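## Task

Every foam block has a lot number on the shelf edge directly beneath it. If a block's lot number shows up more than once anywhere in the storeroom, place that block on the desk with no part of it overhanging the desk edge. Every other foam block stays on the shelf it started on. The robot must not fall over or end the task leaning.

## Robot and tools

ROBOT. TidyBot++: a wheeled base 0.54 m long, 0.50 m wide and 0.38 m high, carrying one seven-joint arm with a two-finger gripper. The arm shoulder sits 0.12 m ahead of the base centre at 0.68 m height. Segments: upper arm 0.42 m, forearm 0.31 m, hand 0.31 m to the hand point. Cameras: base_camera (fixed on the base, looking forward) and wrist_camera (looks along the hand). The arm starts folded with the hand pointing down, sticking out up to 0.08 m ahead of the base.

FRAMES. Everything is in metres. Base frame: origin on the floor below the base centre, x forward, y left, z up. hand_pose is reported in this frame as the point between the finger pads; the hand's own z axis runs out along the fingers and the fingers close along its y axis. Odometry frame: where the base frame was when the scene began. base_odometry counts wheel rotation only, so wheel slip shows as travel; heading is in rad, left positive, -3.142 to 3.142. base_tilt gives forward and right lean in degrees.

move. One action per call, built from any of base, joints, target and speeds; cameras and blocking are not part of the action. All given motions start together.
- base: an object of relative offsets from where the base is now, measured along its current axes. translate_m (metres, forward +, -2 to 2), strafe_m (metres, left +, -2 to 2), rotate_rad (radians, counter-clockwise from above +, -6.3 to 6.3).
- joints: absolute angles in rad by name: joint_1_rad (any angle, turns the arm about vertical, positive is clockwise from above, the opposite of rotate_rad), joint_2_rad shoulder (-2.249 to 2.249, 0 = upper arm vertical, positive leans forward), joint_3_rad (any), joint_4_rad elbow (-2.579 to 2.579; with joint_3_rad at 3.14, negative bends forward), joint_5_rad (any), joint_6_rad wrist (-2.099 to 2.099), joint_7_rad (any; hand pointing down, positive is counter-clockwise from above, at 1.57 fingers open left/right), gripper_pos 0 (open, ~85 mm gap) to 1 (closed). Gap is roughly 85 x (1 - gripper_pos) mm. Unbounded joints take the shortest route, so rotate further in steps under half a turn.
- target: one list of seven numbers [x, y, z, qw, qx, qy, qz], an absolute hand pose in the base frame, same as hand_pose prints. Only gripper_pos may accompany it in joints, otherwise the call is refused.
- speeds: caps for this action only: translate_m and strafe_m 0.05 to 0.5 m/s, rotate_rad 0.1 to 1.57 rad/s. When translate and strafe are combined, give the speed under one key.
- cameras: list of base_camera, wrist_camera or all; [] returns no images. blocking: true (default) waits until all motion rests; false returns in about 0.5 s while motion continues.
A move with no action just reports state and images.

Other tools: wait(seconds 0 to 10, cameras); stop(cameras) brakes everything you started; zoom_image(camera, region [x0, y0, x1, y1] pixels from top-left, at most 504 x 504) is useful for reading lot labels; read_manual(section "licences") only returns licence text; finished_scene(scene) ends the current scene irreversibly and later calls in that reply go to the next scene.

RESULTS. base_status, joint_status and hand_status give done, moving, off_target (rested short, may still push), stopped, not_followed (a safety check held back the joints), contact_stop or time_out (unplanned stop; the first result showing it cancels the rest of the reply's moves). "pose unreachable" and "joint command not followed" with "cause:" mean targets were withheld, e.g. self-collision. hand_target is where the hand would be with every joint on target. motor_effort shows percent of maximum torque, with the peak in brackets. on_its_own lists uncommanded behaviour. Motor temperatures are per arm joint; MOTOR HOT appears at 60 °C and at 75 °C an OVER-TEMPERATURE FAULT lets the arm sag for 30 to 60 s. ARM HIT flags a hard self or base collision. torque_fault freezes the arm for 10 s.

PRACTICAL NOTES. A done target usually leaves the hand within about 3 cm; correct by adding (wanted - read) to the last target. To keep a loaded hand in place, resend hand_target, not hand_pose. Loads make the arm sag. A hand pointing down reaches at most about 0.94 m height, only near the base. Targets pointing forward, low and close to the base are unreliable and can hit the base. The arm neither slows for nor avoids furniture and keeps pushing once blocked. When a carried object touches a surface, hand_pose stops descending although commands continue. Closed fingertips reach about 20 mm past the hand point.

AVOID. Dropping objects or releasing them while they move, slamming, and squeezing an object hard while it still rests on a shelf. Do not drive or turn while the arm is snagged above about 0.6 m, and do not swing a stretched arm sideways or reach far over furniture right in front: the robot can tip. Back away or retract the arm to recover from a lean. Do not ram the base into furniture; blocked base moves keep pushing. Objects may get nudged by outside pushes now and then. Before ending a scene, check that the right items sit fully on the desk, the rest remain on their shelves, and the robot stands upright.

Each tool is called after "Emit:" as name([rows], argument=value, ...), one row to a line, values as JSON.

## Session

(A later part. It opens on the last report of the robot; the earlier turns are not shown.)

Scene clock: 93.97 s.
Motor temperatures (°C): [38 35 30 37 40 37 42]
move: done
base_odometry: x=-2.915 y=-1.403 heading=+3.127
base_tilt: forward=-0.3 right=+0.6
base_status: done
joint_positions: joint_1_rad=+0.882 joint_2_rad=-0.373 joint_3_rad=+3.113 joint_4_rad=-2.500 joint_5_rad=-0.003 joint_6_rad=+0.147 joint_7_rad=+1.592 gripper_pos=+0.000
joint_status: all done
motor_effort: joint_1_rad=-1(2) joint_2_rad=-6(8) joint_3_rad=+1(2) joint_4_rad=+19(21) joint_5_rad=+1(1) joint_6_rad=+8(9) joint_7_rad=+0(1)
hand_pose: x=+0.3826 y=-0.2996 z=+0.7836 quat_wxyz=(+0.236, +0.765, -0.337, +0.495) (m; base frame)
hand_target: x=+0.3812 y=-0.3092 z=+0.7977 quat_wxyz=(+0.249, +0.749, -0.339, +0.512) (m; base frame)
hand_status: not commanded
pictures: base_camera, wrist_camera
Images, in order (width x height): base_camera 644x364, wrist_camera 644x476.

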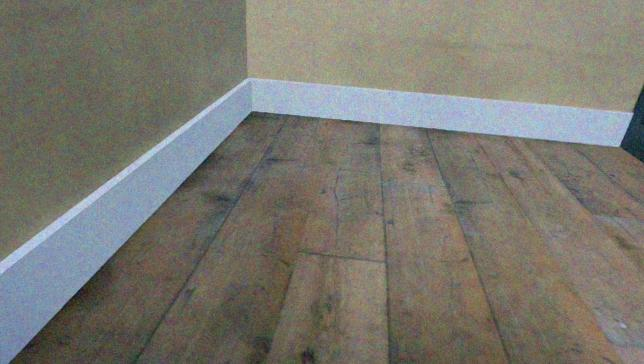

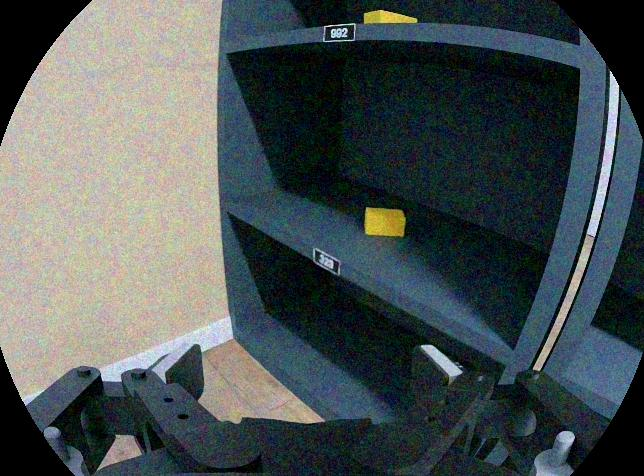

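Emit:
move(base={"translate_m":-0.5}, joints={"joint_1_rad":0.3,"joint_2_rad":-0.485,"joint_4_rad":-1.9,"joint_6_rad":-0.2})

Emit:
move(joints={"joint_1_rad":1.0})

Scene clock: 97.63 s.
Motor temperatures (°C): [38 35 30 37 40 37 42]
move: done
base_odometry: x=-2.415 y=-1.410 heading=+3.127
base_tilt: forward=-0.4 right=+0.6
base_status: done
joint_positions: joint_1_rad=+0.319 joint_2_rad=-0.487 joint_3_rad=+3.113 joint_4_rad=-1.911 joint_5_rad=-0.003 joint_6_rad=-0.152 joint_7_rad=+1.592 gripper_pos=+0.000
joint_status: all done
motor_effort: joint_1_rad=-1(2) joint_2_rad=-5(9) joint_3_rad=+1(2) joint_4_rad=+22(23) joint_5_rad=+1(1) joint_6_rad=+8(10) joint_7_rad=+0(1)
hand_pose: x=+0.5281 y=-0.1160 z=+1.0974 quat_wxyz=(+0.114, +0.703, -0.092, +0.696) (m; base frame)
hand_target: x=+0.5302 y=-0.1084 z=+1.0888 quat_wxyz=(+0.105, +0.717, -0.088, +0.683) (m; base frame)
hand_status: not commanded
pictures: base_camera, wrist_camera
Images, in order (width x height): base_camera 644x364, wrist_camera 644x476.

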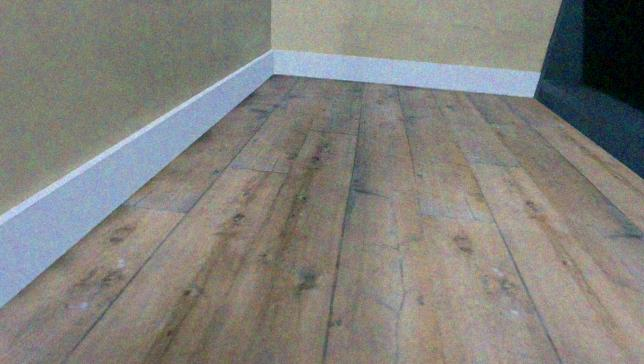

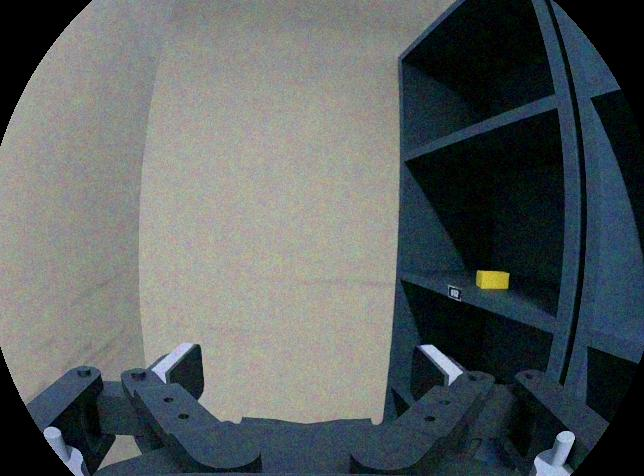

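Scene clock: 99.60 s.
Motor temperatures (°C): [38 35 30 37 40 37 42]
move: done
base_odometry: x=-2.415 y=-1.410 heading=+3.127
base_tilt: forward=-0.4 right=+0.6
base_status: not commanded
joint_positions: joint_1_rad=+0.982 joint_2_rad=-0.487 joint_3_rad=+3.113 joint_4_rad=-1.911 joint_5_rad=-0.003 joint_6_rad=-0.152 joint_7_rad=+1.592 gripper_pos=+0.000
joint_status: all done
motor_effort: joint_1_rad=-1(1) joint_2_rad=-5(6) joint_3_rad=+1(2) joint_4_rad=+22(24) joint_5_rad=+1(1) joint_6_rad=+9(10) joint_7_rad=+0(1)
hand_pose: x=+0.3700 y=-0.3433 z=+1.0973 quat_wxyz=(+0.334, +0.635, -0.316, +0.621) (m; base frame)
hand_target: x=+0.3636 y=-0.3478 z=+1.0888 quat_wxyz=(+0.333, +0.644, -0.329, +0.606) (m; base frame)
hand_status: not commanded
pictures: base_camera, wrist_camera
Images, in order (width x height): base_camera 644x364, wrist_camera 644x476.

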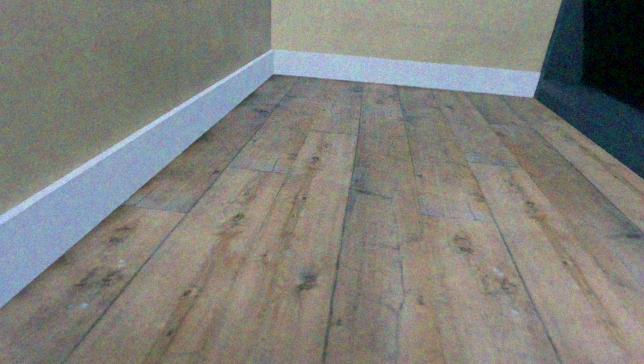

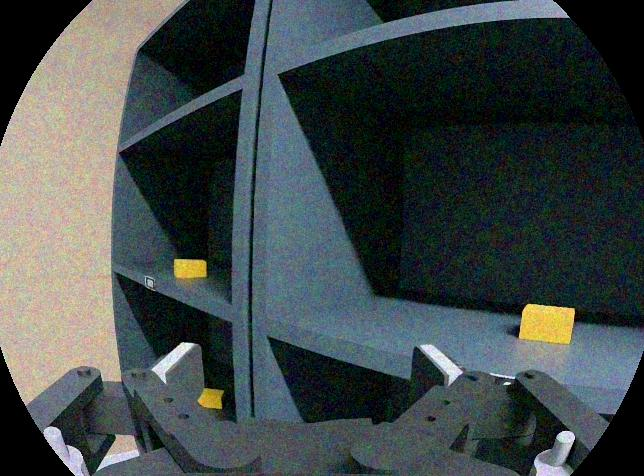

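Emit:
move(base={"translate_m":-0.2,"strafe_m":0.06})

Emit:
move(joints={"joint_1_rad":1.58})

Scene clock: 101.43 s.
Motor temperatures (°C): [38 35 30 37 40 37 42]
move: done
base_odometry: x=-2.216 y=-1.473 heading=+3.128
base_tilt: forward=-0.3 right=+0.6
base_status: done
joint_positions: joint_1_rad=+0.983 joint_2_rad=-0.490 joint_3_rad=+3.113 joint_4_rad=-1.911 joint_5_rad=-0.003 joint_6_rad=-0.154 joint_7_rad=+1.592 gripper_pos=+0.000
joint_status: not commanded
motor_effort: joint_1_rad=+0(1) joint_2_rad=-5(8) joint_3_rad=+1(2) joint_4_rad=+22(23) joint_5_rad=+1(1) joint_6_rad=+9(9) joint_7_rad=+0(1)
hand_pose: x=+0.3690 y=-0.3424 z=+1.0982 quat_wxyz=(+0.335, +0.634, -0.316, +0.621) (m; base frame)
hand_target: x=+0.3636 y=-0.3478 z=+1.0888 quat_wxyz=(+0.333, +0.644, -0.329, +0.606) (m; base frame)
hand_status: not commanded
pictures: base_camera, wrist_camera
Images, in order (width x height): base_camera 644x364, wrist_camera 644x476.

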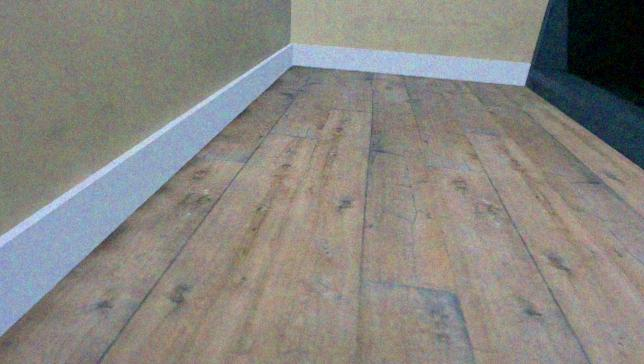

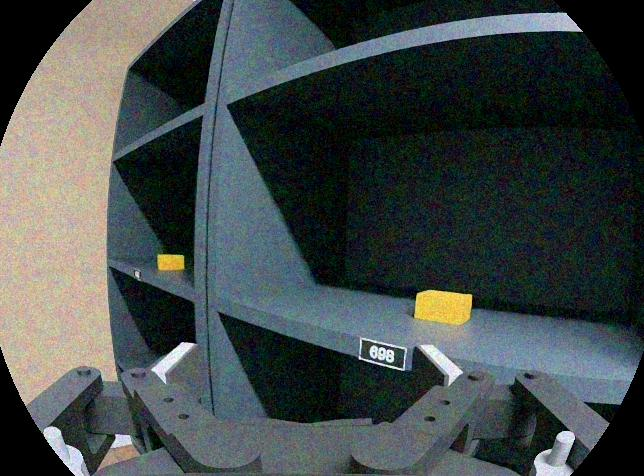

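Scene clock: 103.23 s.
Motor temperatures (°C): [38 35 30 37 40 37 42]
move: done
base_odometry: x=-2.216 y=-1.473 heading=+3.128
base_tilt: forward=-0.4 right=+0.6
base_status: not commanded
joint_positions: joint_1_rad=+1.562 joint_2_rad=-0.490 joint_3_rad=+3.113 joint_4_rad=-1.911 joint_5_rad=-0.003 joint_6_rad=-0.154 joint_7_rad=+1.592 gripper_pos=+0.000
joint_status: all done
motor_effort: joint_1_rad=+0(2) joint_2_rad=-4(5) joint_3_rad=+1(2) joint_4_rad=+23(23) joint_5_rad=+1(1) joint_6_rad=+9(9) joint_7_rad=+0(1)
hand_pose: x=+0.1408 y=-0.4234 z=+1.0982 quat_wxyz=(+0.498, +0.517, -0.484, +0.500) (m; base frame)
hand_target: x=+0.1330 y=-0.4250 z=+1.0888 quat_wxyz=(+0.492, +0.523, -0.499, +0.485) (m; base frame)
hand_status: not commanded
pictures: base_camera, wrist_camera
Images, in order (width x height): base_camera 644x364, wrist_camera 644x476.

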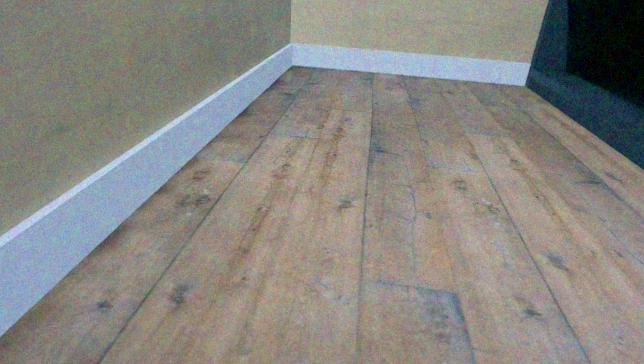

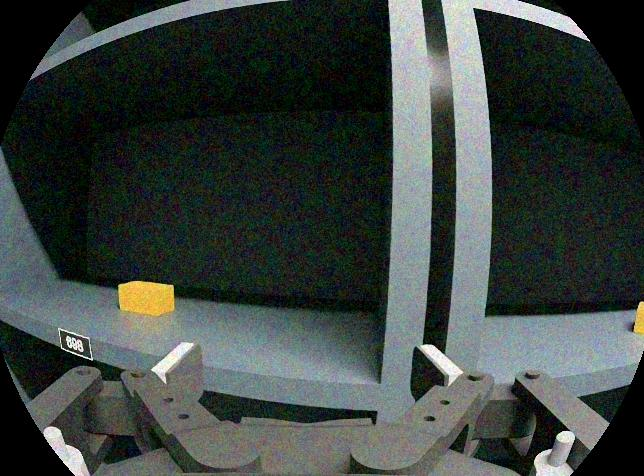

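Emit:
move(base={"translate_m":0.21})

Emit:
zoom_image(camera="wrist_camera", region=[180, 220, 480, 400])

Scene clock: 105.30 s.
Motor temperatures (°C): [38 35 30 37 40 37 42]
move: done
base_odometry: x=-2.426 y=-1.470 heading=+3.128
base_tilt: forward=-0.3 right=+0.6
base_status: done
joint_positions: joint_1_rad=+1.563 joint_2_rad=-0.490 joint_3_rad=+3.111 joint_4_rad=-1.910 joint_5_rad=-0.003 joint_6_rad=-0.157 joint_7_rad=+1.592 gripper_pos=+0.000
joint_status: not commanded
motor_effort: joint_1_rad=+0(1) joint_2_rad=-4(6) joint_3_rad=+1(3) joint_4_rad=+23(23) joint_5_rad=+1(1) joint_6_rad=+9(9) joint_7_rad=+0(1)
hand_pose: x=+0.1412 y=-0.4235 z=+1.0980 quat_wxyz=(+0.498, +0.518, -0.485, +0.499) (m; base frame)
hand_target: x=+0.1330 y=-0.4250 z=+1.0888 quat_wxyz=(+0.492, +0.523, -0.499, +0.485) (m; base frame)
hand_status: not commanded
pictures: base_camera, wrist_camera
Images, in order (width x height): base_camera 644x364, wrist_camera 644x476.

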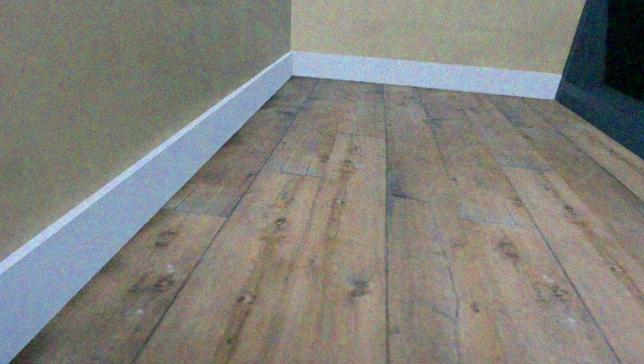

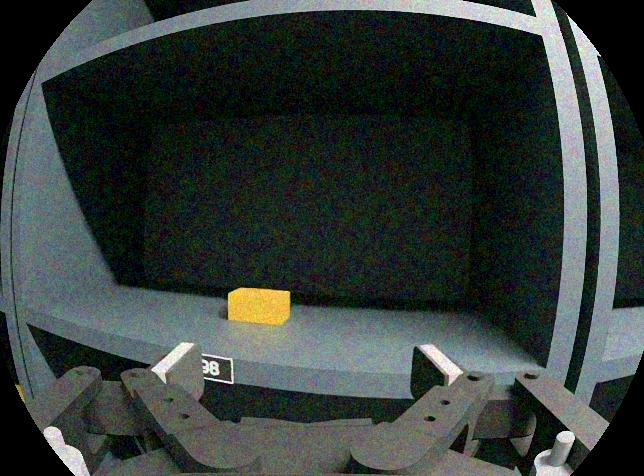

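Scaled by 1.680.

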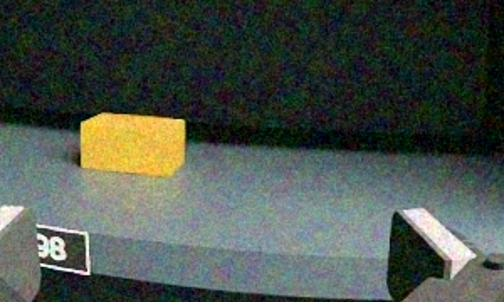

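Emit:
move(base={"translate_m":0.135}, joints={"joint_2_rad":-0.159,"joint_4_rad":-1.876,"joint_6_rad":0.12,"gripper_pos":1})

Emit:
move(base={"strafe_m":-0.27}, speeds={"strafe_m":0.2})

Scene clock: 108.17 s.
Motor temperatures (°C): [38 35 30 37 40 37 42]
move: done
base_odometry: x=-2.561 y=-1.468 heading=+3.128
base_tilt: forward=-0.3 right=+0.6
base_status: done
joint_positions: joint_1_rad=+1.564 joint_2_rad=-0.169 joint_3_rad=+3.110 joint_4_rad=-1.890 joint_5_rad=-0.003 joint_6_rad=+0.063 joint_7_rad=+1.592 gripper_pos=+0.999
joint_status: all done
motor_effort: joint_1_rad=-1(1) joint_2_rad=-15(18) joint_3_rad=+0(3) joint_4_rad=+22(24) joint_5_rad=+1(1) joint_6_rad=+8(10) joint_7_rad=+0(1)
hand_pose: x=+0.1428 y=-0.5491 z=+1.0222 quat_wxyz=(+0.474, +0.537, -0.505, +0.481) (m; base frame)
hand_target: x=+0.1325 y=-0.5551 z=+1.0432 quat_wxyz=(+0.494, +0.516, -0.496, +0.493) (m; base frame)
hand_status: not commanded
pictures: base_camera, wrist_camera
Images, in order (width x height): base_camera 644x364, wrist_camera 644x476.

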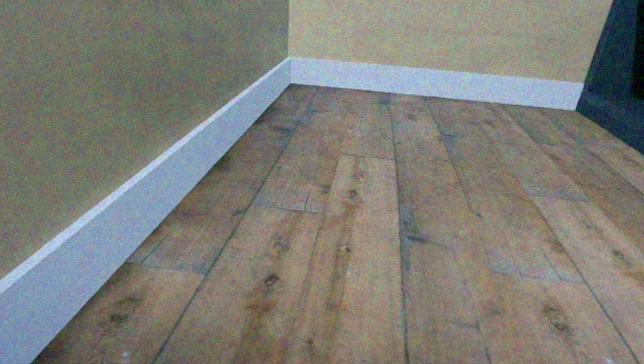

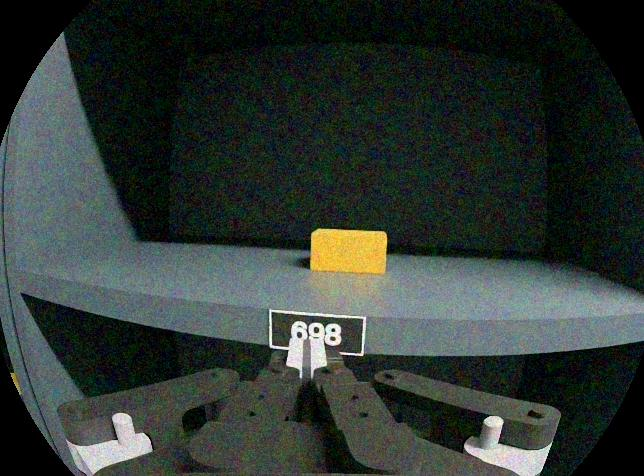

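Scene clock: 110.30 s.
Motor temperatures (°C): [38 35 30 37 40 37 42]
move: done
base_odometry: x=-2.558 y=-1.198 heading=+3.129
base_tilt: forward=-0.4 right=+0.6
base_status: done
joint_positions: joint_1_rad=+1.564 joint_2_rad=-0.169 joint_3_rad=+3.110 joint_4_rad=-1.885 joint_5_rad=-0.003 joint_6_rad=+0.068 joint_7_rad=+1.592 gripper_pos=+0.999
joint_status: not commanded
motor_effort: joint_1_rad=-1(1) joint_2_rad=-15(18) joint_3_rad=+1(2) joint_4_rad=+23(24) joint_5_rad=+1(1) joint_6_rad=+9(10) joint_7_rad=+0(1)
hand_pose: x=+0.1427 y=-0.5499 z=+1.0270 quat_wxyz=(+0.477, +0.534, -0.503, +0.484) (m; base frame)
hand_target: x=+0.1325 y=-0.5551 z=+1.0432 quat_wxyz=(+0.494, +0.516, -0.496, +0.493) (m; base frame)
hand_status: not commanded
pictures: base_camera, wrist_camera
Images, in order (width x height): base_camera 644x364, wrist_camera 644x476.

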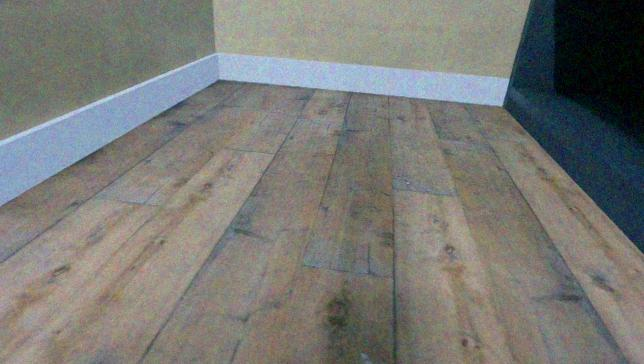

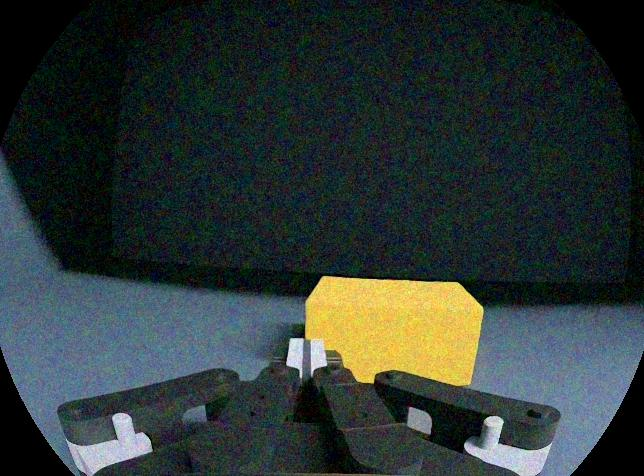

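Emit:
move(base={"translate_m":-0.018})

Emit:
move(base={"strafe_m":-0.1}, speeds={"strafe_m":0.1})

Scene clock: 111.23 s.
Motor temperatures (°C): [38 35 30 37 40 37 42]
move: done
base_odometry: x=-2.540 y=-1.198 heading=+3.129
base_tilt: forward=-0.4 right=+0.6
base_status: done
joint_positions: joint_1_rad=+1.569 joint_2_rad=-0.169 joint_3_rad=+3.112 joint_4_rad=-1.885 joint_5_rad=-0.003 joint_6_rad=+0.069 joint_7_rad=+1.592 gripper_pos=+0.999
joint_status: not commanded
motor_effort: joint_1_rad=-1(2) joint_2_rad=-16(18) joint_3_rad=+0(3) joint_4_rad=+23(23) joint_5_rad=+1(1) joint_6_rad=+8(10) joint_7_rad=+0(1)
hand_pose: x=+0.1393 y=-0.5501 z=+1.0272 quat_wxyz=(+0.479, +0.533, -0.505, +0.482) (m; base frame)
hand_target: x=+0.1325 y=-0.5551 z=+1.0432 quat_wxyz=(+0.494, +0.516, -0.496, +0.493) (m; base frame)
hand_status: not commanded
pictures: base_camera, wrist_camera
Images, in order (width x height): base_camera 644x364, wrist_camera 644x476.

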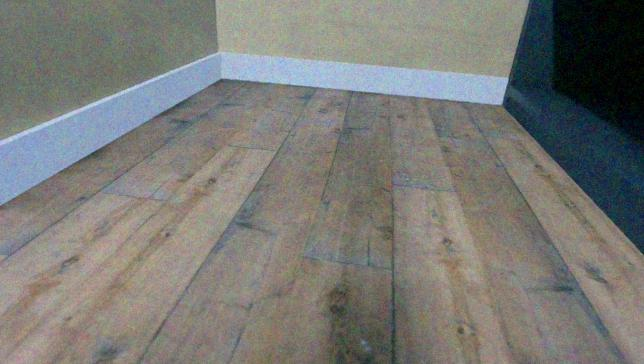

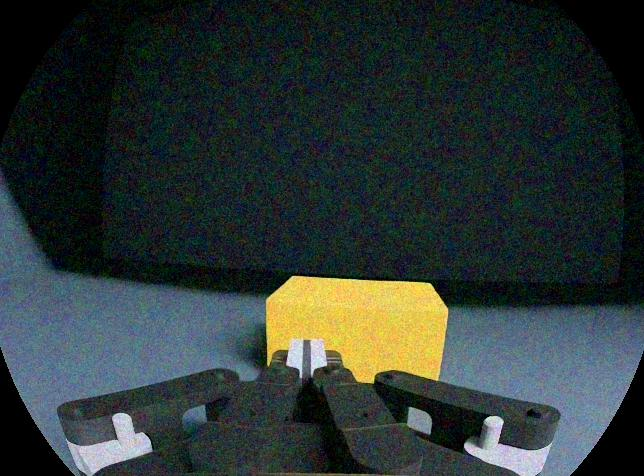

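Scene clock: 112.83 s.
Motor temperatures (°C): [38 35 30 37 40 37 42]
move: done
base_odometry: x=-2.538 y=-1.098 heading=+3.128
base_tilt: forward=-0.3 right=+0.6
base_status: done
joint_positions: joint_1_rad=+1.569 joint_2_rad=-0.167 joint_3_rad=+3.112 joint_4_rad=-1.884 joint_5_rad=-0.003 joint_6_rad=+0.069 joint_7_rad=+1.592 gripper_pos=+0.999
joint_status: not commanded
motor_effort: joint_1_rad=+0(1) joint_2_rad=-15(18) joint_3_rad=+1(2) joint_4_rad=+22(24) joint_5_rad=+1(1) joint_6_rad=+9(10) joint_7_rad=+0(1)
hand_pose: x=+0.1393 y=-0.5509 z=+1.0264 quat_wxyz=(+0.478, +0.533, -0.505, +0.482) (m; base frame)
hand_target: x=+0.1325 y=-0.5551 z=+1.0432 quat_wxyz=(+0.494, +0.516, -0.496, +0.493) (m; base frame)
hand_status: not commanded
pictures: base_camera, wrist_camera
Images, in order (width x height): base_camera 644x364, wrist_camera 644x476.

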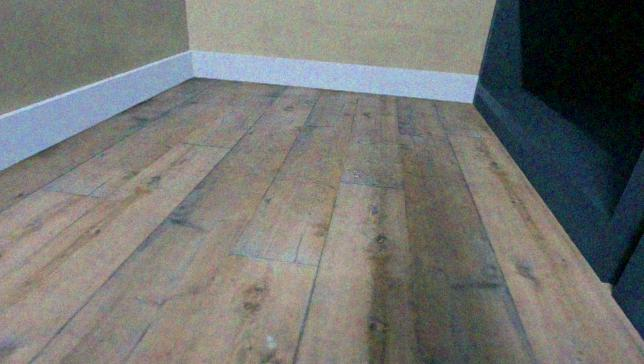

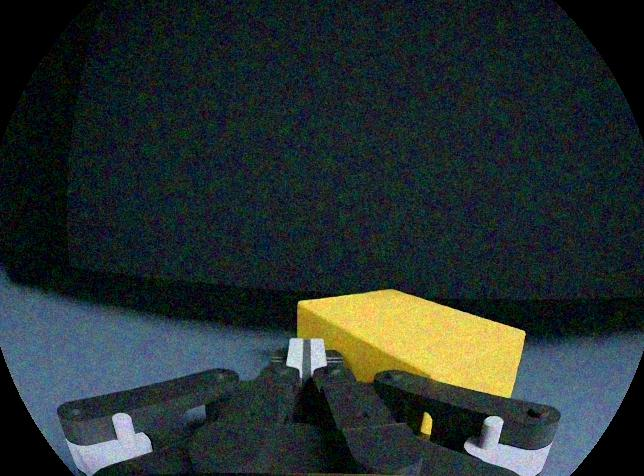

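Emit:
move(base={"strafe_m":-0.06}, speeds={"strafe_m":0.1})

Emit:
move(base={"strafe_m":0.25})

Emit:
move(base={"translate_m":-0.05}, joints={"gripper_pos":0})

Scene clock: 116.03 s.
Motor temperatures (°C): [38 35 30 37 40 37 42]
move: time_out
base_odometry: x=-2.538 y=-1.081 heading=+3.127
base_tilt: forward=-0.4 right=+0.6
base_status: strafe_m time_out (by the wheels' count: -0.017 of -0.060)
joint_positions: joint_1_rad=+1.570 joint_2_rad=-0.164 joint_3_rad=+3.112 joint_4_rad=-1.878 joint_5_rad=-0.003 joint_6_rad=+0.076 joint_7_rad=+1.592 gripper_pos=+0.999
joint_status: not commanded
motor_effort: joint_1_rad=+0(2) joint_2_rad=-16(30) joint_3_rad=+1(2) joint_4_rad=+22(23) joint_5_rad=+1(1) joint_6_rad=+9(10) joint_7_rad=+0(1)
hand_pose: x=+0.1385 y=-0.5525 z=+1.0308 quat_wxyz=(+0.481, +0.530, -0.503, +0.484) (m; base frame)
hand_target: x=+0.1325 y=-0.5551 z=+1.0432 quat_wxyz=(+0.494, +0.516, -0.496, +0.493) (m; base frame)
hand_status: not commanded
pictures: base_camera, wrist_camera
Images, in order (width x height): base_camera 644x364, wrist_camera 644x476.

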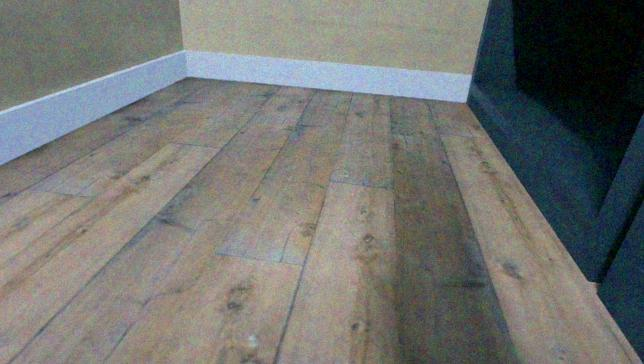

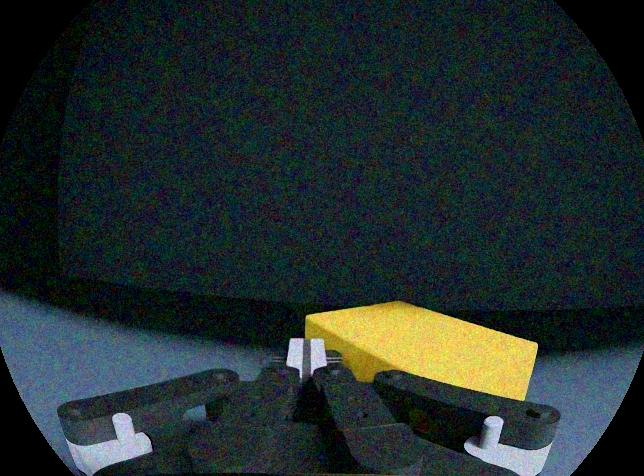

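not run: a stop that you did not command came earlier in this reply.

not run: a stop that you did not command came earlier in this reply.

Emit:
move(base={"strafe_m":0.2})

Emit:
move(base={"translate_m":-0.06}, joints={"joint_1_rad":1.35,"gripper_pos":0})

Scene clock: 118.00 s.
Motor temperatures (°C): [38 35 30 37 40 37 42]
move: done
base_odometry: x=-2.541 y=-1.281 heading=+3.126
base_tilt: forward=-0.4 right=+0.6
base_status: done
joint_positions: joint_1_rad=+1.571 joint_2_rad=-0.170 joint_3_rad=+3.112 joint_4_rad=-1.878 joint_5_rad=-0.003 joint_6_rad=+0.076 joint_7_rad=+1.592 gripper_pos=+0.999
joint_status: not commanded
motor_effort: joint_1_rad=+0(1) joint_2_rad=-15(19) joint_3_rad=+0(2) joint_4_rad=+23(23) joint_5_rad=+1(1) joint_6_rad=+9(9) joint_7_rad=+0(1)
hand_pose: x=+0.1383 y=-0.5505 z=+1.0340 quat_wxyz=(+0.483, +0.528, -0.502, +0.486) (m; base frame)
hand_target: x=+0.1325 y=-0.5551 z=+1.0432 quat_wxyz=(+0.494, +0.516, -0.496, +0.493) (m; base frame)
hand_status: not commanded
pictures: base_camera, wrist_camera
Images, in order (width x height): base_camera 644x364, wrist_camera 644x476.

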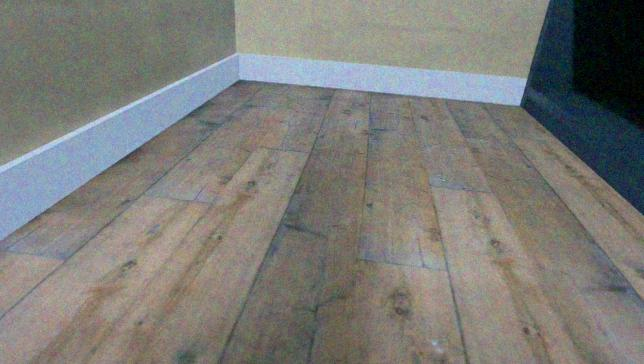

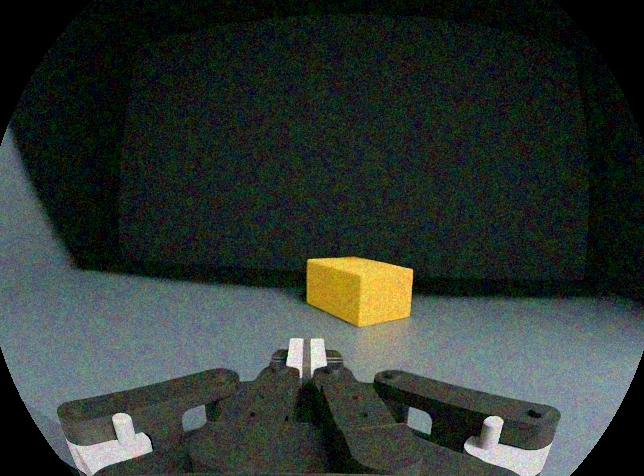

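Scene clock: 119.23 s.
Motor temperatures (°C): [38 35 30 37 40 37 42]
move: done
base_odometry: x=-2.481 y=-1.282 heading=+3.126
base_tilt: forward=-0.3 right=+0.6
base_status: done
joint_positions: joint_1_rad=+1.364 joint_2_rad=-0.170 joint_3_rad=+3.114 joint_4_rad=-1.878 joint_5_rad=-0.003 joint_6_rad=+0.076 joint_7_rad=+1.592 gripper_pos=+0.000
joint_status: all done
motor_effort: joint_1_rad=-1(2) joint_2_rad=-16(16) joint_3_rad=+1(3) joint_4_rad=+22(23) joint_5_rad=+1(1) joint_6_rad=+9(9) joint_7_rad=+0(1)
hand_pose: x=+0.2497 y=-0.5351 z=+1.0340 quat_wxyz=(+0.431, +0.577, -0.445, +0.533) (m; base frame)
hand_target: x=+0.2587 y=-0.5374 z=+1.0432 quat_wxyz=(+0.434, +0.570, -0.434, +0.546) (m; base frame)
hand_status: not commanded
pictures: base_camera, wrist_camera
Images, in order (width x height): base_camera 644x364, wrist_camera 644x476.

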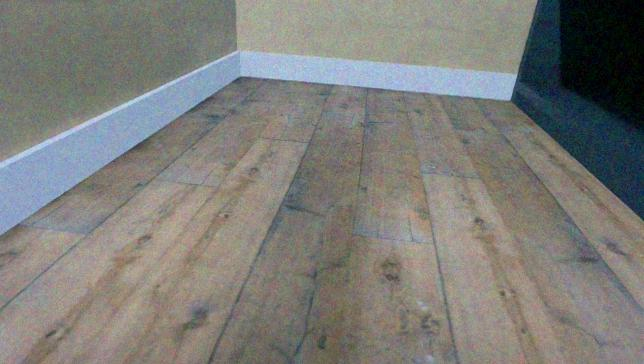

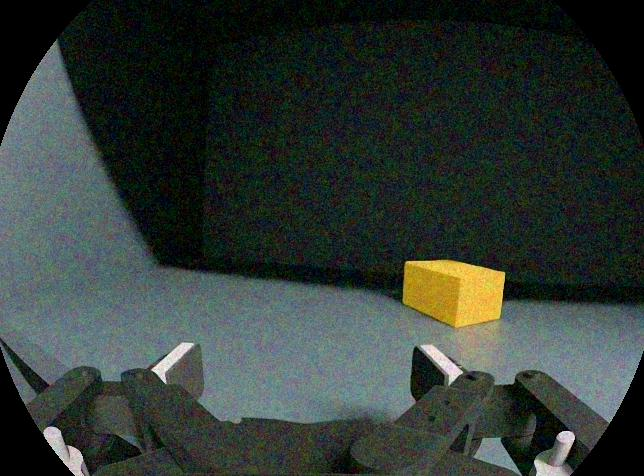

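Emit:
move(base={"translate_m":-0.405,"strafe_m":-0.09}, joints={"joint_1_rad":1.0})

Emit:
move(joints={"joint_2_rad":0.138,"joint_4_rad":-1.53,"joint_6_rad":0.1})

Scene clock: 122.20 s.
Motor temperatures (°C): [38 35 30 37 40 37 42]
move: done
base_odometry: x=-2.074 y=-1.199 heading=+3.126
base_tilt: forward=-0.3 right=+0.6
base_status: done
joint_positions: joint_1_rad=+1.018 joint_2_rad=-0.170 joint_3_rad=+3.113 joint_4_rad=-1.878 joint_5_rad=-0.003 joint_6_rad=+0.076 joint_7_rad=+1.592 gripper_pos=+0.000
joint_status: all done
motor_effort: joint_1_rad=+0(2) joint_2_rad=-15(17) joint_3_rad=+1(3) joint_4_rad=+23(23) joint_5_rad=+1(1) joint_6_rad=+9(10) joint_7_rad=+0(1)
hand_pose: x=+0.4237 y=-0.4588 z=+1.0340 quat_wxyz=(+0.332, +0.645, -0.339, +0.599) (m; base frame)
hand_target: x=+0.4345 y=-0.4569 z=+1.0432 quat_wxyz=(+0.332, +0.637, -0.328, +0.613) (m; base frame)
hand_status: not commanded
pictures: base_camera, wrist_camera
Images, in order (width x height): base_camera 644x364, wrist_camera 644x476.

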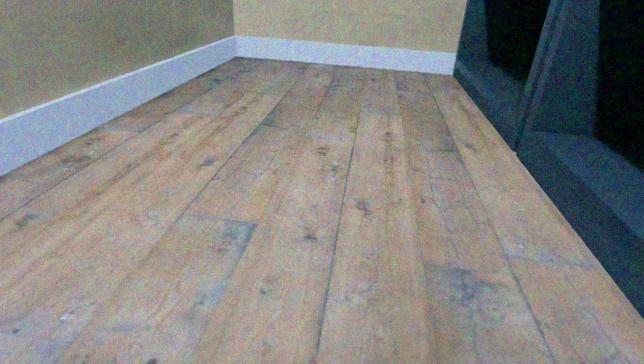

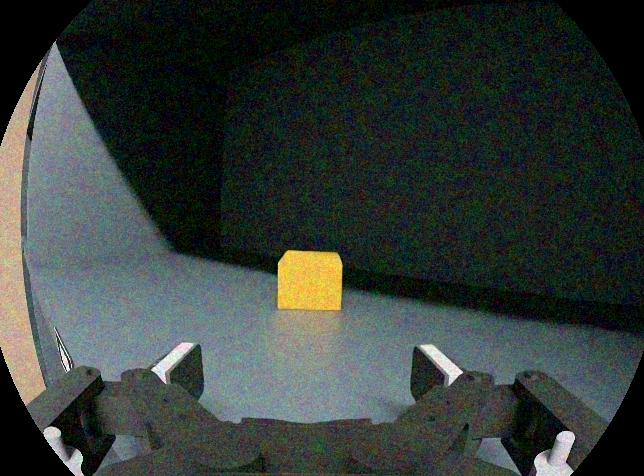

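Scene clock: 123.67 s.
Motor temperatures (°C): [38 35 30 38 40 38 42]
move: done
base_odometry: x=-2.074 y=-1.199 heading=+3.126
base_tilt: forward=-0.3 right=+0.6
base_status: not commanded
joint_positions: joint_1_rad=+1.018 joint_2_rad=+0.120 joint_3_rad=+3.113 joint_4_rad=-1.546 joint_5_rad=-0.003 joint_6_rad=+0.076 joint_7_rad=+1.592 gripper_pos=+0.000
joint_status: all done
motor_effort: joint_1_rad=-1(1) joint_2_rad=-26(28) joint_3_rad=+0(1) joint_4_rad=+22(24) joint_5_rad=+1(1) joint_6_rad=+9(10) joint_7_rad=+0(1)
hand_pose: x=+0.4890 y=-0.5635 z=+1.0637 quat_wxyz=(+0.337, +0.631, -0.335, +0.614) (m; base frame)
hand_target: x=+0.5033 y=-0.5631 z=+1.0690 quat_wxyz=(+0.335, +0.626, -0.326, +0.624) (m; base frame)
hand_status: not commanded
pictures: base_camera, wrist_camera
Images, in order (width x height): base_camera 644x364, wrist_camera 644x476.

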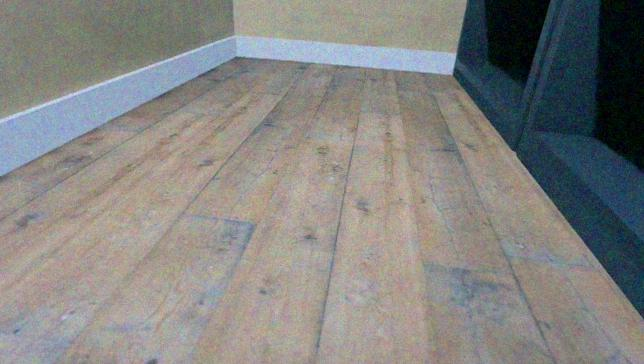

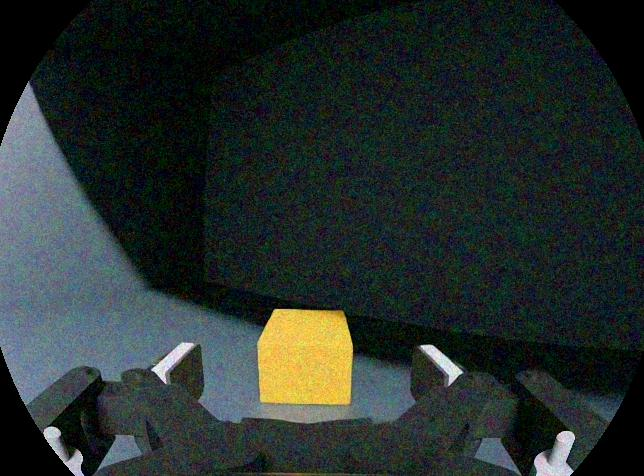

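Emit:
move(joints={"joint_2_rad":0.44,"joint_4_rad":-1.2,"joint_6_rad":0.1})

Emit:
move(joints={"gripper_pos":0.5})

Scene clock: 125.77 s.
Motor temperatures (°C): [38 35 30 38 40 38 42]
move: done
base_odometry: x=-2.074 y=-1.199 heading=+3.126
base_tilt: forward=-0.4 right=+0.6
base_status: not commanded
joint_positions: joint_1_rad=+1.018 joint_2_rad=+0.423 joint_3_rad=+3.113 joint_4_rad=-1.215 joint_5_rad=-0.003 joint_6_rad=+0.076 joint_7_rad=+1.592 gripper_pos=+0.000
joint_status: all done
motor_effort: joint_1_rad=+0(1) joint_2_rad=-36(39) joint_3_rad=+0(1) joint_4_rad=+23(24) joint_5_rad=+1(1) joint_6_rad=+9(10) joint_7_rad=+0(0)
hand_pose: x=+0.5525 y=-0.6691 z=+1.0474 quat_wxyz=(+0.340, +0.620, -0.333, +0.624) (m; base frame)
hand_target: x=+0.5679 y=-0.6665 z=+1.0506 quat_wxyz=(+0.338, +0.616, -0.325, +0.634) (m; base frame)
hand_status: not commanded
pictures: base_camera, wrist_camera
Images, in order (width x height): base_camera 644x364, wrist_camera 644x476.

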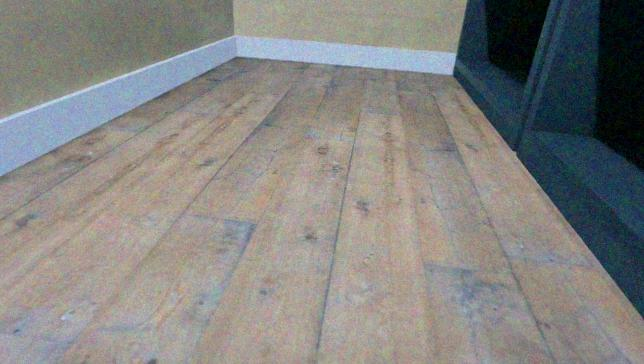

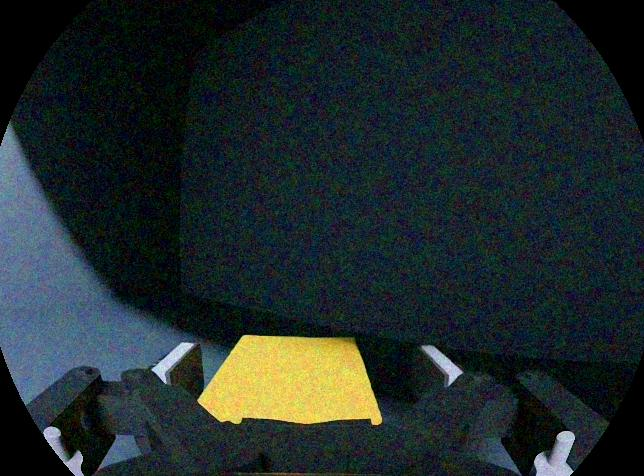

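Scene clock: 126.60 s.
Motor temperatures (°C): [38 35 30 38 40 38 42]
move: off_target
base_odometry: x=-2.074 y=-1.199 heading=+3.126
base_tilt: forward=-0.3 right=+0.6
base_status: not commanded
joint_positions: joint_1_rad=+1.018 joint_2_rad=+0.423 joint_3_rad=+3.113 joint_4_rad=-1.215 joint_5_rad=-0.003 joint_6_rad=+0.076 joint_7_rad=+1.592 gripper_pos=+0.401
joint_status: gripper_pos off_target (ended at +0.401, target +0.500)
motor_effort: joint_1_rad=+0(1) joint_2_rad=-36(37) joint_3_rad=+0(1) joint_4_rad=+23(23) joint_5_rad=+1(1) joint_6_rad=+9(9) joint_7_rad=+0(1)
hand_pose: x=+0.5525 y=-0.6691 z=+1.0474 quat_wxyz=(+0.340, +0.620, -0.333, +0.624) (m; base frame)
hand_target: x=+0.5679 y=-0.6665 z=+1.0506 quat_wxyz=(+0.338, +0.616, -0.325, +0.634) (m; base frame)
hand_status: not commanded
pictures: base_camera, wrist_camera
Images, in order (width x height): base_camera 644x364, wrist_camera 644x476.

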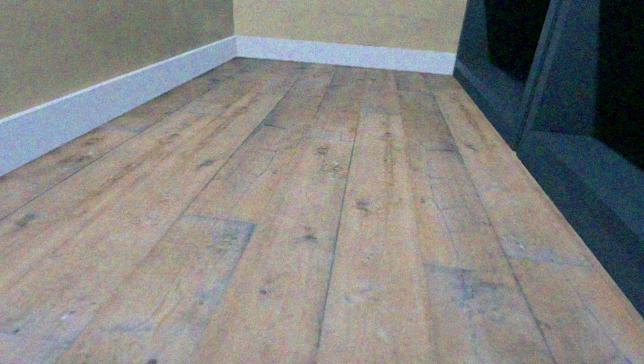

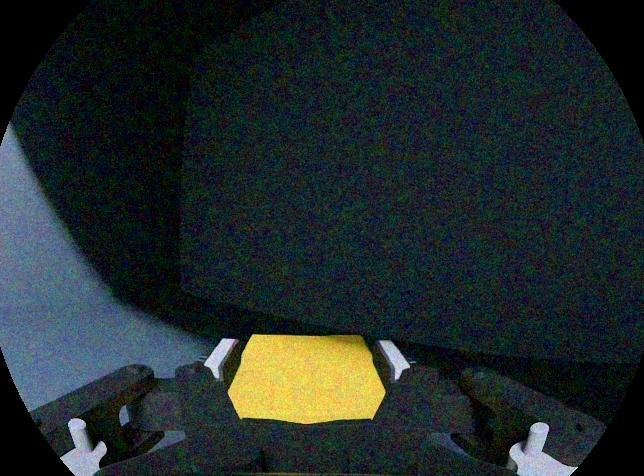

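Emit:
move(joints={"gripper_pos":0.6}, cameras=[])

Emit:
move(joints={"joint_2_rad":0.35,"joint_4_rad":-1.2,"joint_6_rad":0.1})

Emit:
move(joints={"joint_2_rad":-0.485,"joint_4_rad":-1.9,"joint_6_rad":0})

Scene clock: 127.37 s.
Motor temperatures (°C): [38 35 30 38 40 38 42]
move: off_target
base_odometry: x=-2.074 y=-1.199 heading=+3.126
base_tilt: forward=-0.3 right=+0.6
base_status: not commanded
joint_positions: joint_1_rad=+1.018 joint_2_rad=+0.423 joint_3_rad=+3.113 joint_4_rad=-1.215 joint_5_rad=-0.003 joint_6_rad=+0.076 joint_7_rad=+1.592 gripper_pos=+0.401
joint_status: gripper_pos off_target (ended at +0.401, target +0.600)
motor_effort: joint_1_rad=+0(1) joint_2_rad=-37(37) joint_3_rad=+0(1) joint_4_rad=+23(23) joint_5_rad=+1(1) joint_6_rad=+9(10) joint_7_rad=+0(1)
hand_pose: x=+0.5525 y=-0.6691 z=+1.0474 quat_wxyz=(+0.340, +0.620, -0.333, +0.624) (m; base frame)
hand_target: x=+0.5679 y=-0.6665 z=+1.0506 quat_wxyz=(+0.338, +0.616, -0.325, +0.634) (m; base frame)
hand_status: not commanded
pictures: none
No camera images: "cameras" was empty.

Scene clock: 128.40 s.
Motor temperatures (°C): [38 35 30 38 40 38 42]
move: done
base_odometry: x=-2.074 y=-1.199 heading=+3.126
base_tilt: forward=-0.3 right=+0.6
base_status: not commanded
joint_positions: joint_1_rad=+1.018 joint_2_rad=+0.336 joint_3_rad=+3.113 joint_4_rad=-1.206 joint_5_rad=-0.003 joint_6_rad=+0.076 joint_7_rad=+1.592 gripper_pos=+0.401
joint_status: all done
motor_effort: joint_1_rad=-1(1) joint_2_rad=-34(41) joint_3_rad=+0(1) joint_4_rad=+23(25) joint_5_rad=+1(1) joint_6_rad=+9(11) joint_7_rad=+0(1)
hand_pose: x=+0.5340 y=-0.6393 z=+1.1209 quat_wxyz=(+0.357, +0.590, -0.316, +0.652) (m; base frame)
hand_target: x=+0.5483 y=-0.6359 z=+1.1213 quat_wxyz=(+0.353, +0.587, -0.309, +0.660) (m; base frame)
hand_status: not commanded
pictures: base_camera, wrist_camera
Images, in order (width x height): base_camera 644x364, wrist_camera 644x476.

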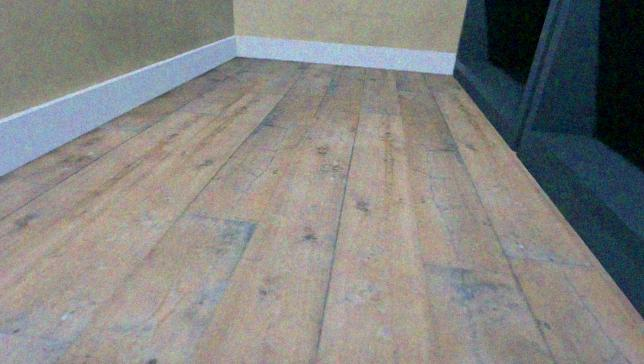

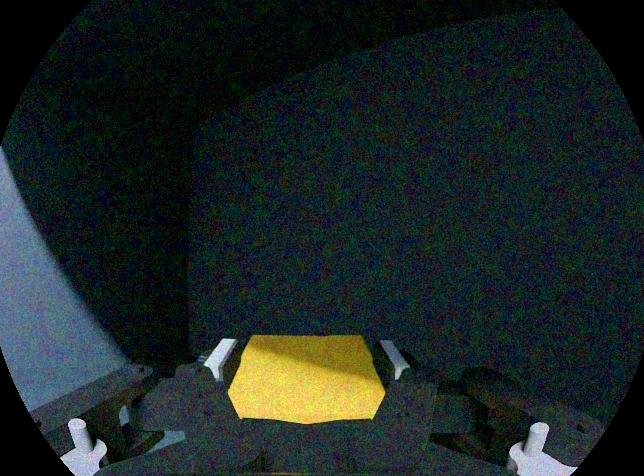

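Scene clock: 130.50 s.
Motor temperatures (°C): [38 35 30 38 40 37 42]
move: done
base_odometry: x=-2.074 y=-1.199 heading=+3.126
base_tilt: forward=-0.4 right=+0.6
base_status: not commanded
joint_positions: joint_1_rad=+1.018 joint_2_rad=-0.474 joint_3_rad=+3.113 joint_4_rad=-1.870 joint_5_rad=-0.003 joint_6_rad=+0.046 joint_7_rad=+1.592 gripper_pos=+0.401
joint_status: all done
motor_effort: joint_1_rad=+0(1) joint_2_rad=-5(36) joint_3_rad=+1(1) joint_4_rad=+22(24) joint_5_rad=+1(1) joint_6_rad=+9(10) joint_7_rad=+0(1)
hand_pose: x=+0.3556 y=-0.3484 z=+1.1790 quat_wxyz=(+0.382, +0.554, -0.288, +0.681) (m; base frame)
hand_target: x=+0.3622 y=-0.3446 z=+1.1509 quat_wxyz=(+0.365, +0.579, -0.295, +0.666) (m; base frame)
hand_status: not commanded
pictures: base_camera, wrist_camera
Images, in order (width x height): base_camera 644x364, wrist_camera 644x476.

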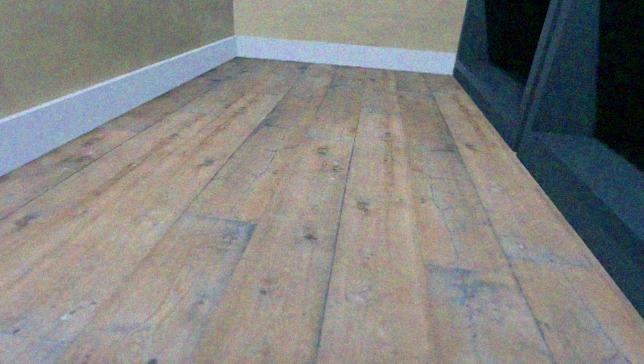

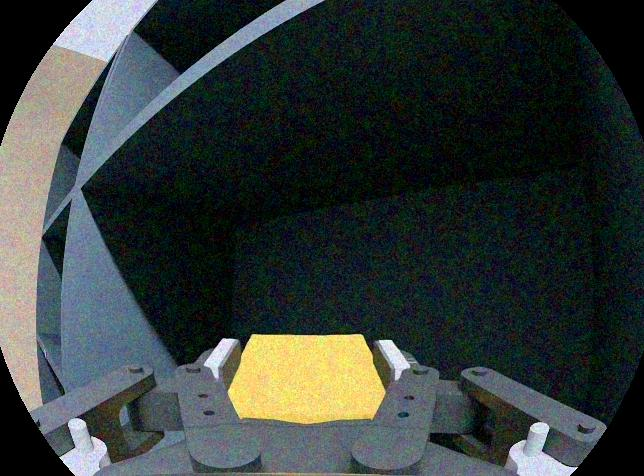

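Emit:
move(joints={"joint_1_rad":0.0}, base={"translate_m":-0.1,"strafe_m":0.1})

Emit:
move(base={"translate_m":-1.7})

Emit:
move(joints={"joint_1_rad":0.9})

Scene clock: 133.23 s.
Motor temperatures (°C): [38 35 30 38 40 37 42]
move: done
base_odometry: x=-1.976 y=-1.300 heading=+3.126
base_tilt: forward=-0.4 right=+0.6
base_status: done
joint_positions: joint_1_rad=+0.018 joint_2_rad=-0.490 joint_3_rad=+3.113 joint_4_rad=-1.872 joint_5_rad=-0.003 joint_6_rad=+0.044 joint_7_rad=+1.592 gripper_pos=+0.401
joint_status: all done
motor_effort: joint_1_rad=-1(2) joint_2_rad=-4(11) joint_3_rad=+1(2) joint_4_rad=+22(24) joint_5_rad=+1(1) joint_6_rad=+8(10) joint_7_rad=+0(1)
hand_pose: x=+0.5325 y=+0.0110 z=+1.1835 quat_wxyz=(+0.008, +0.620, +0.013, +0.784) (m; base frame)
hand_target: x=+0.5404 y=+0.0184 z=+1.1509 quat_wxyz=(+0.001, +0.650, +0.019, +0.760) (m; base frame)
hand_status: not commanded
pictures: base_camera, wrist_camera
Images, in order (width x height): base_camera 644x364, wrist_camera 644x476.

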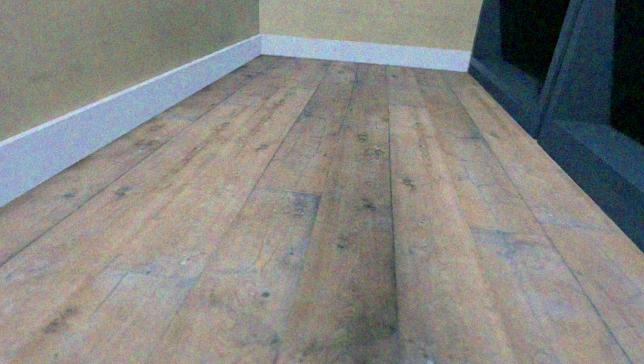

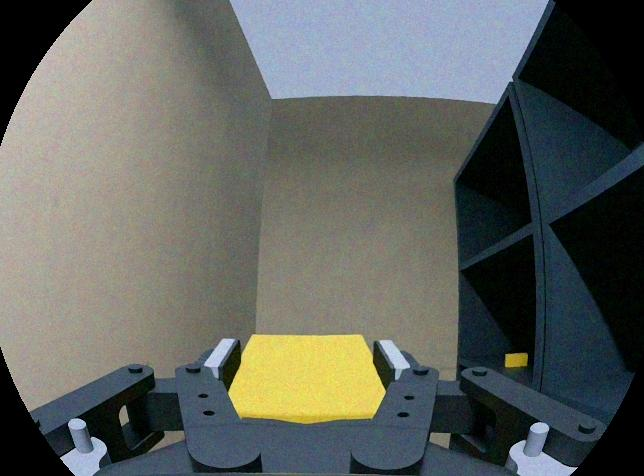

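Scene clock: 141.37 s.
Motor temperatures (°C): [38 35 30 38 40 37 42]
move: time_out
base_odometry: x=-0.655 y=-1.321 heading=+3.114
base_tilt: forward=-0.4 right=+0.6
base_status: translate_m time_out (by the wheels' count: -1.321 of -1.700)
joint_positions: joint_1_rad=+0.008 joint_2_rad=-0.490 joint_3_rad=+3.109 joint_4_rad=-1.880 joint_5_rad=-0.003 joint_6_rad=+0.033 joint_7_rad=+1.592 gripper_pos=+0.401
joint_status: not commanded
motor_effort: joint_1_rad=+0(4) joint_2_rad=-4(23) joint_3_rad=+1(20) joint_4_rad=+22(31) joint_5_rad=+1(1) joint_6_rad=+9(12) joint_7_rad=+0(1)
hand_pose: x=+0.5340 y=+0.0176 z=+1.1753 quat_wxyz=(+0.004, +0.627, +0.018, +0.778) (m; base frame)
hand_target: x=+0.5404 y=+0.0184 z=+1.1509 quat_wxyz=(+0.001, +0.650, +0.019, +0.760) (m; base frame)
hand_status: not commanded
pictures: base_camera, wrist_camera
Images, in order (width x height): base_camera 644x364, wrist_camera 644x476.

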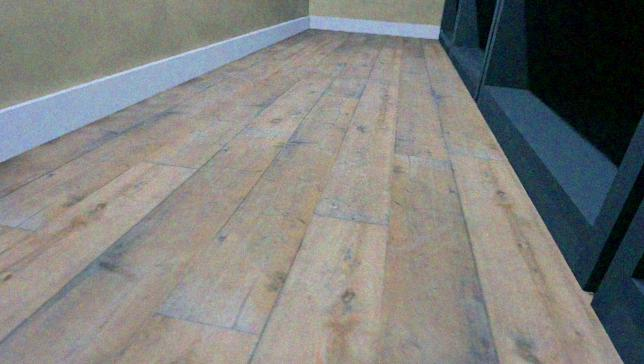

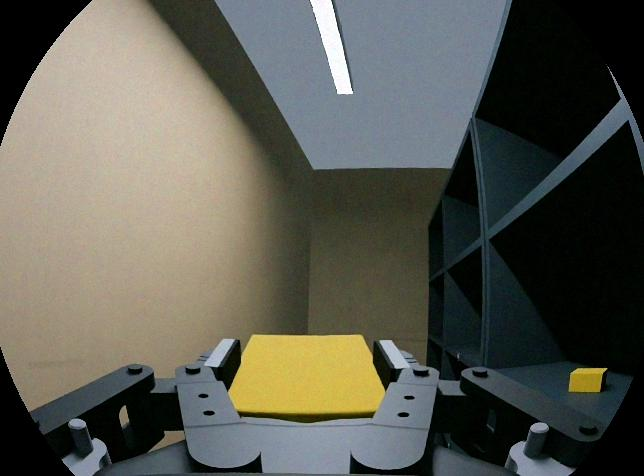

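not run: a stop that you did not command came earlier in this reply.


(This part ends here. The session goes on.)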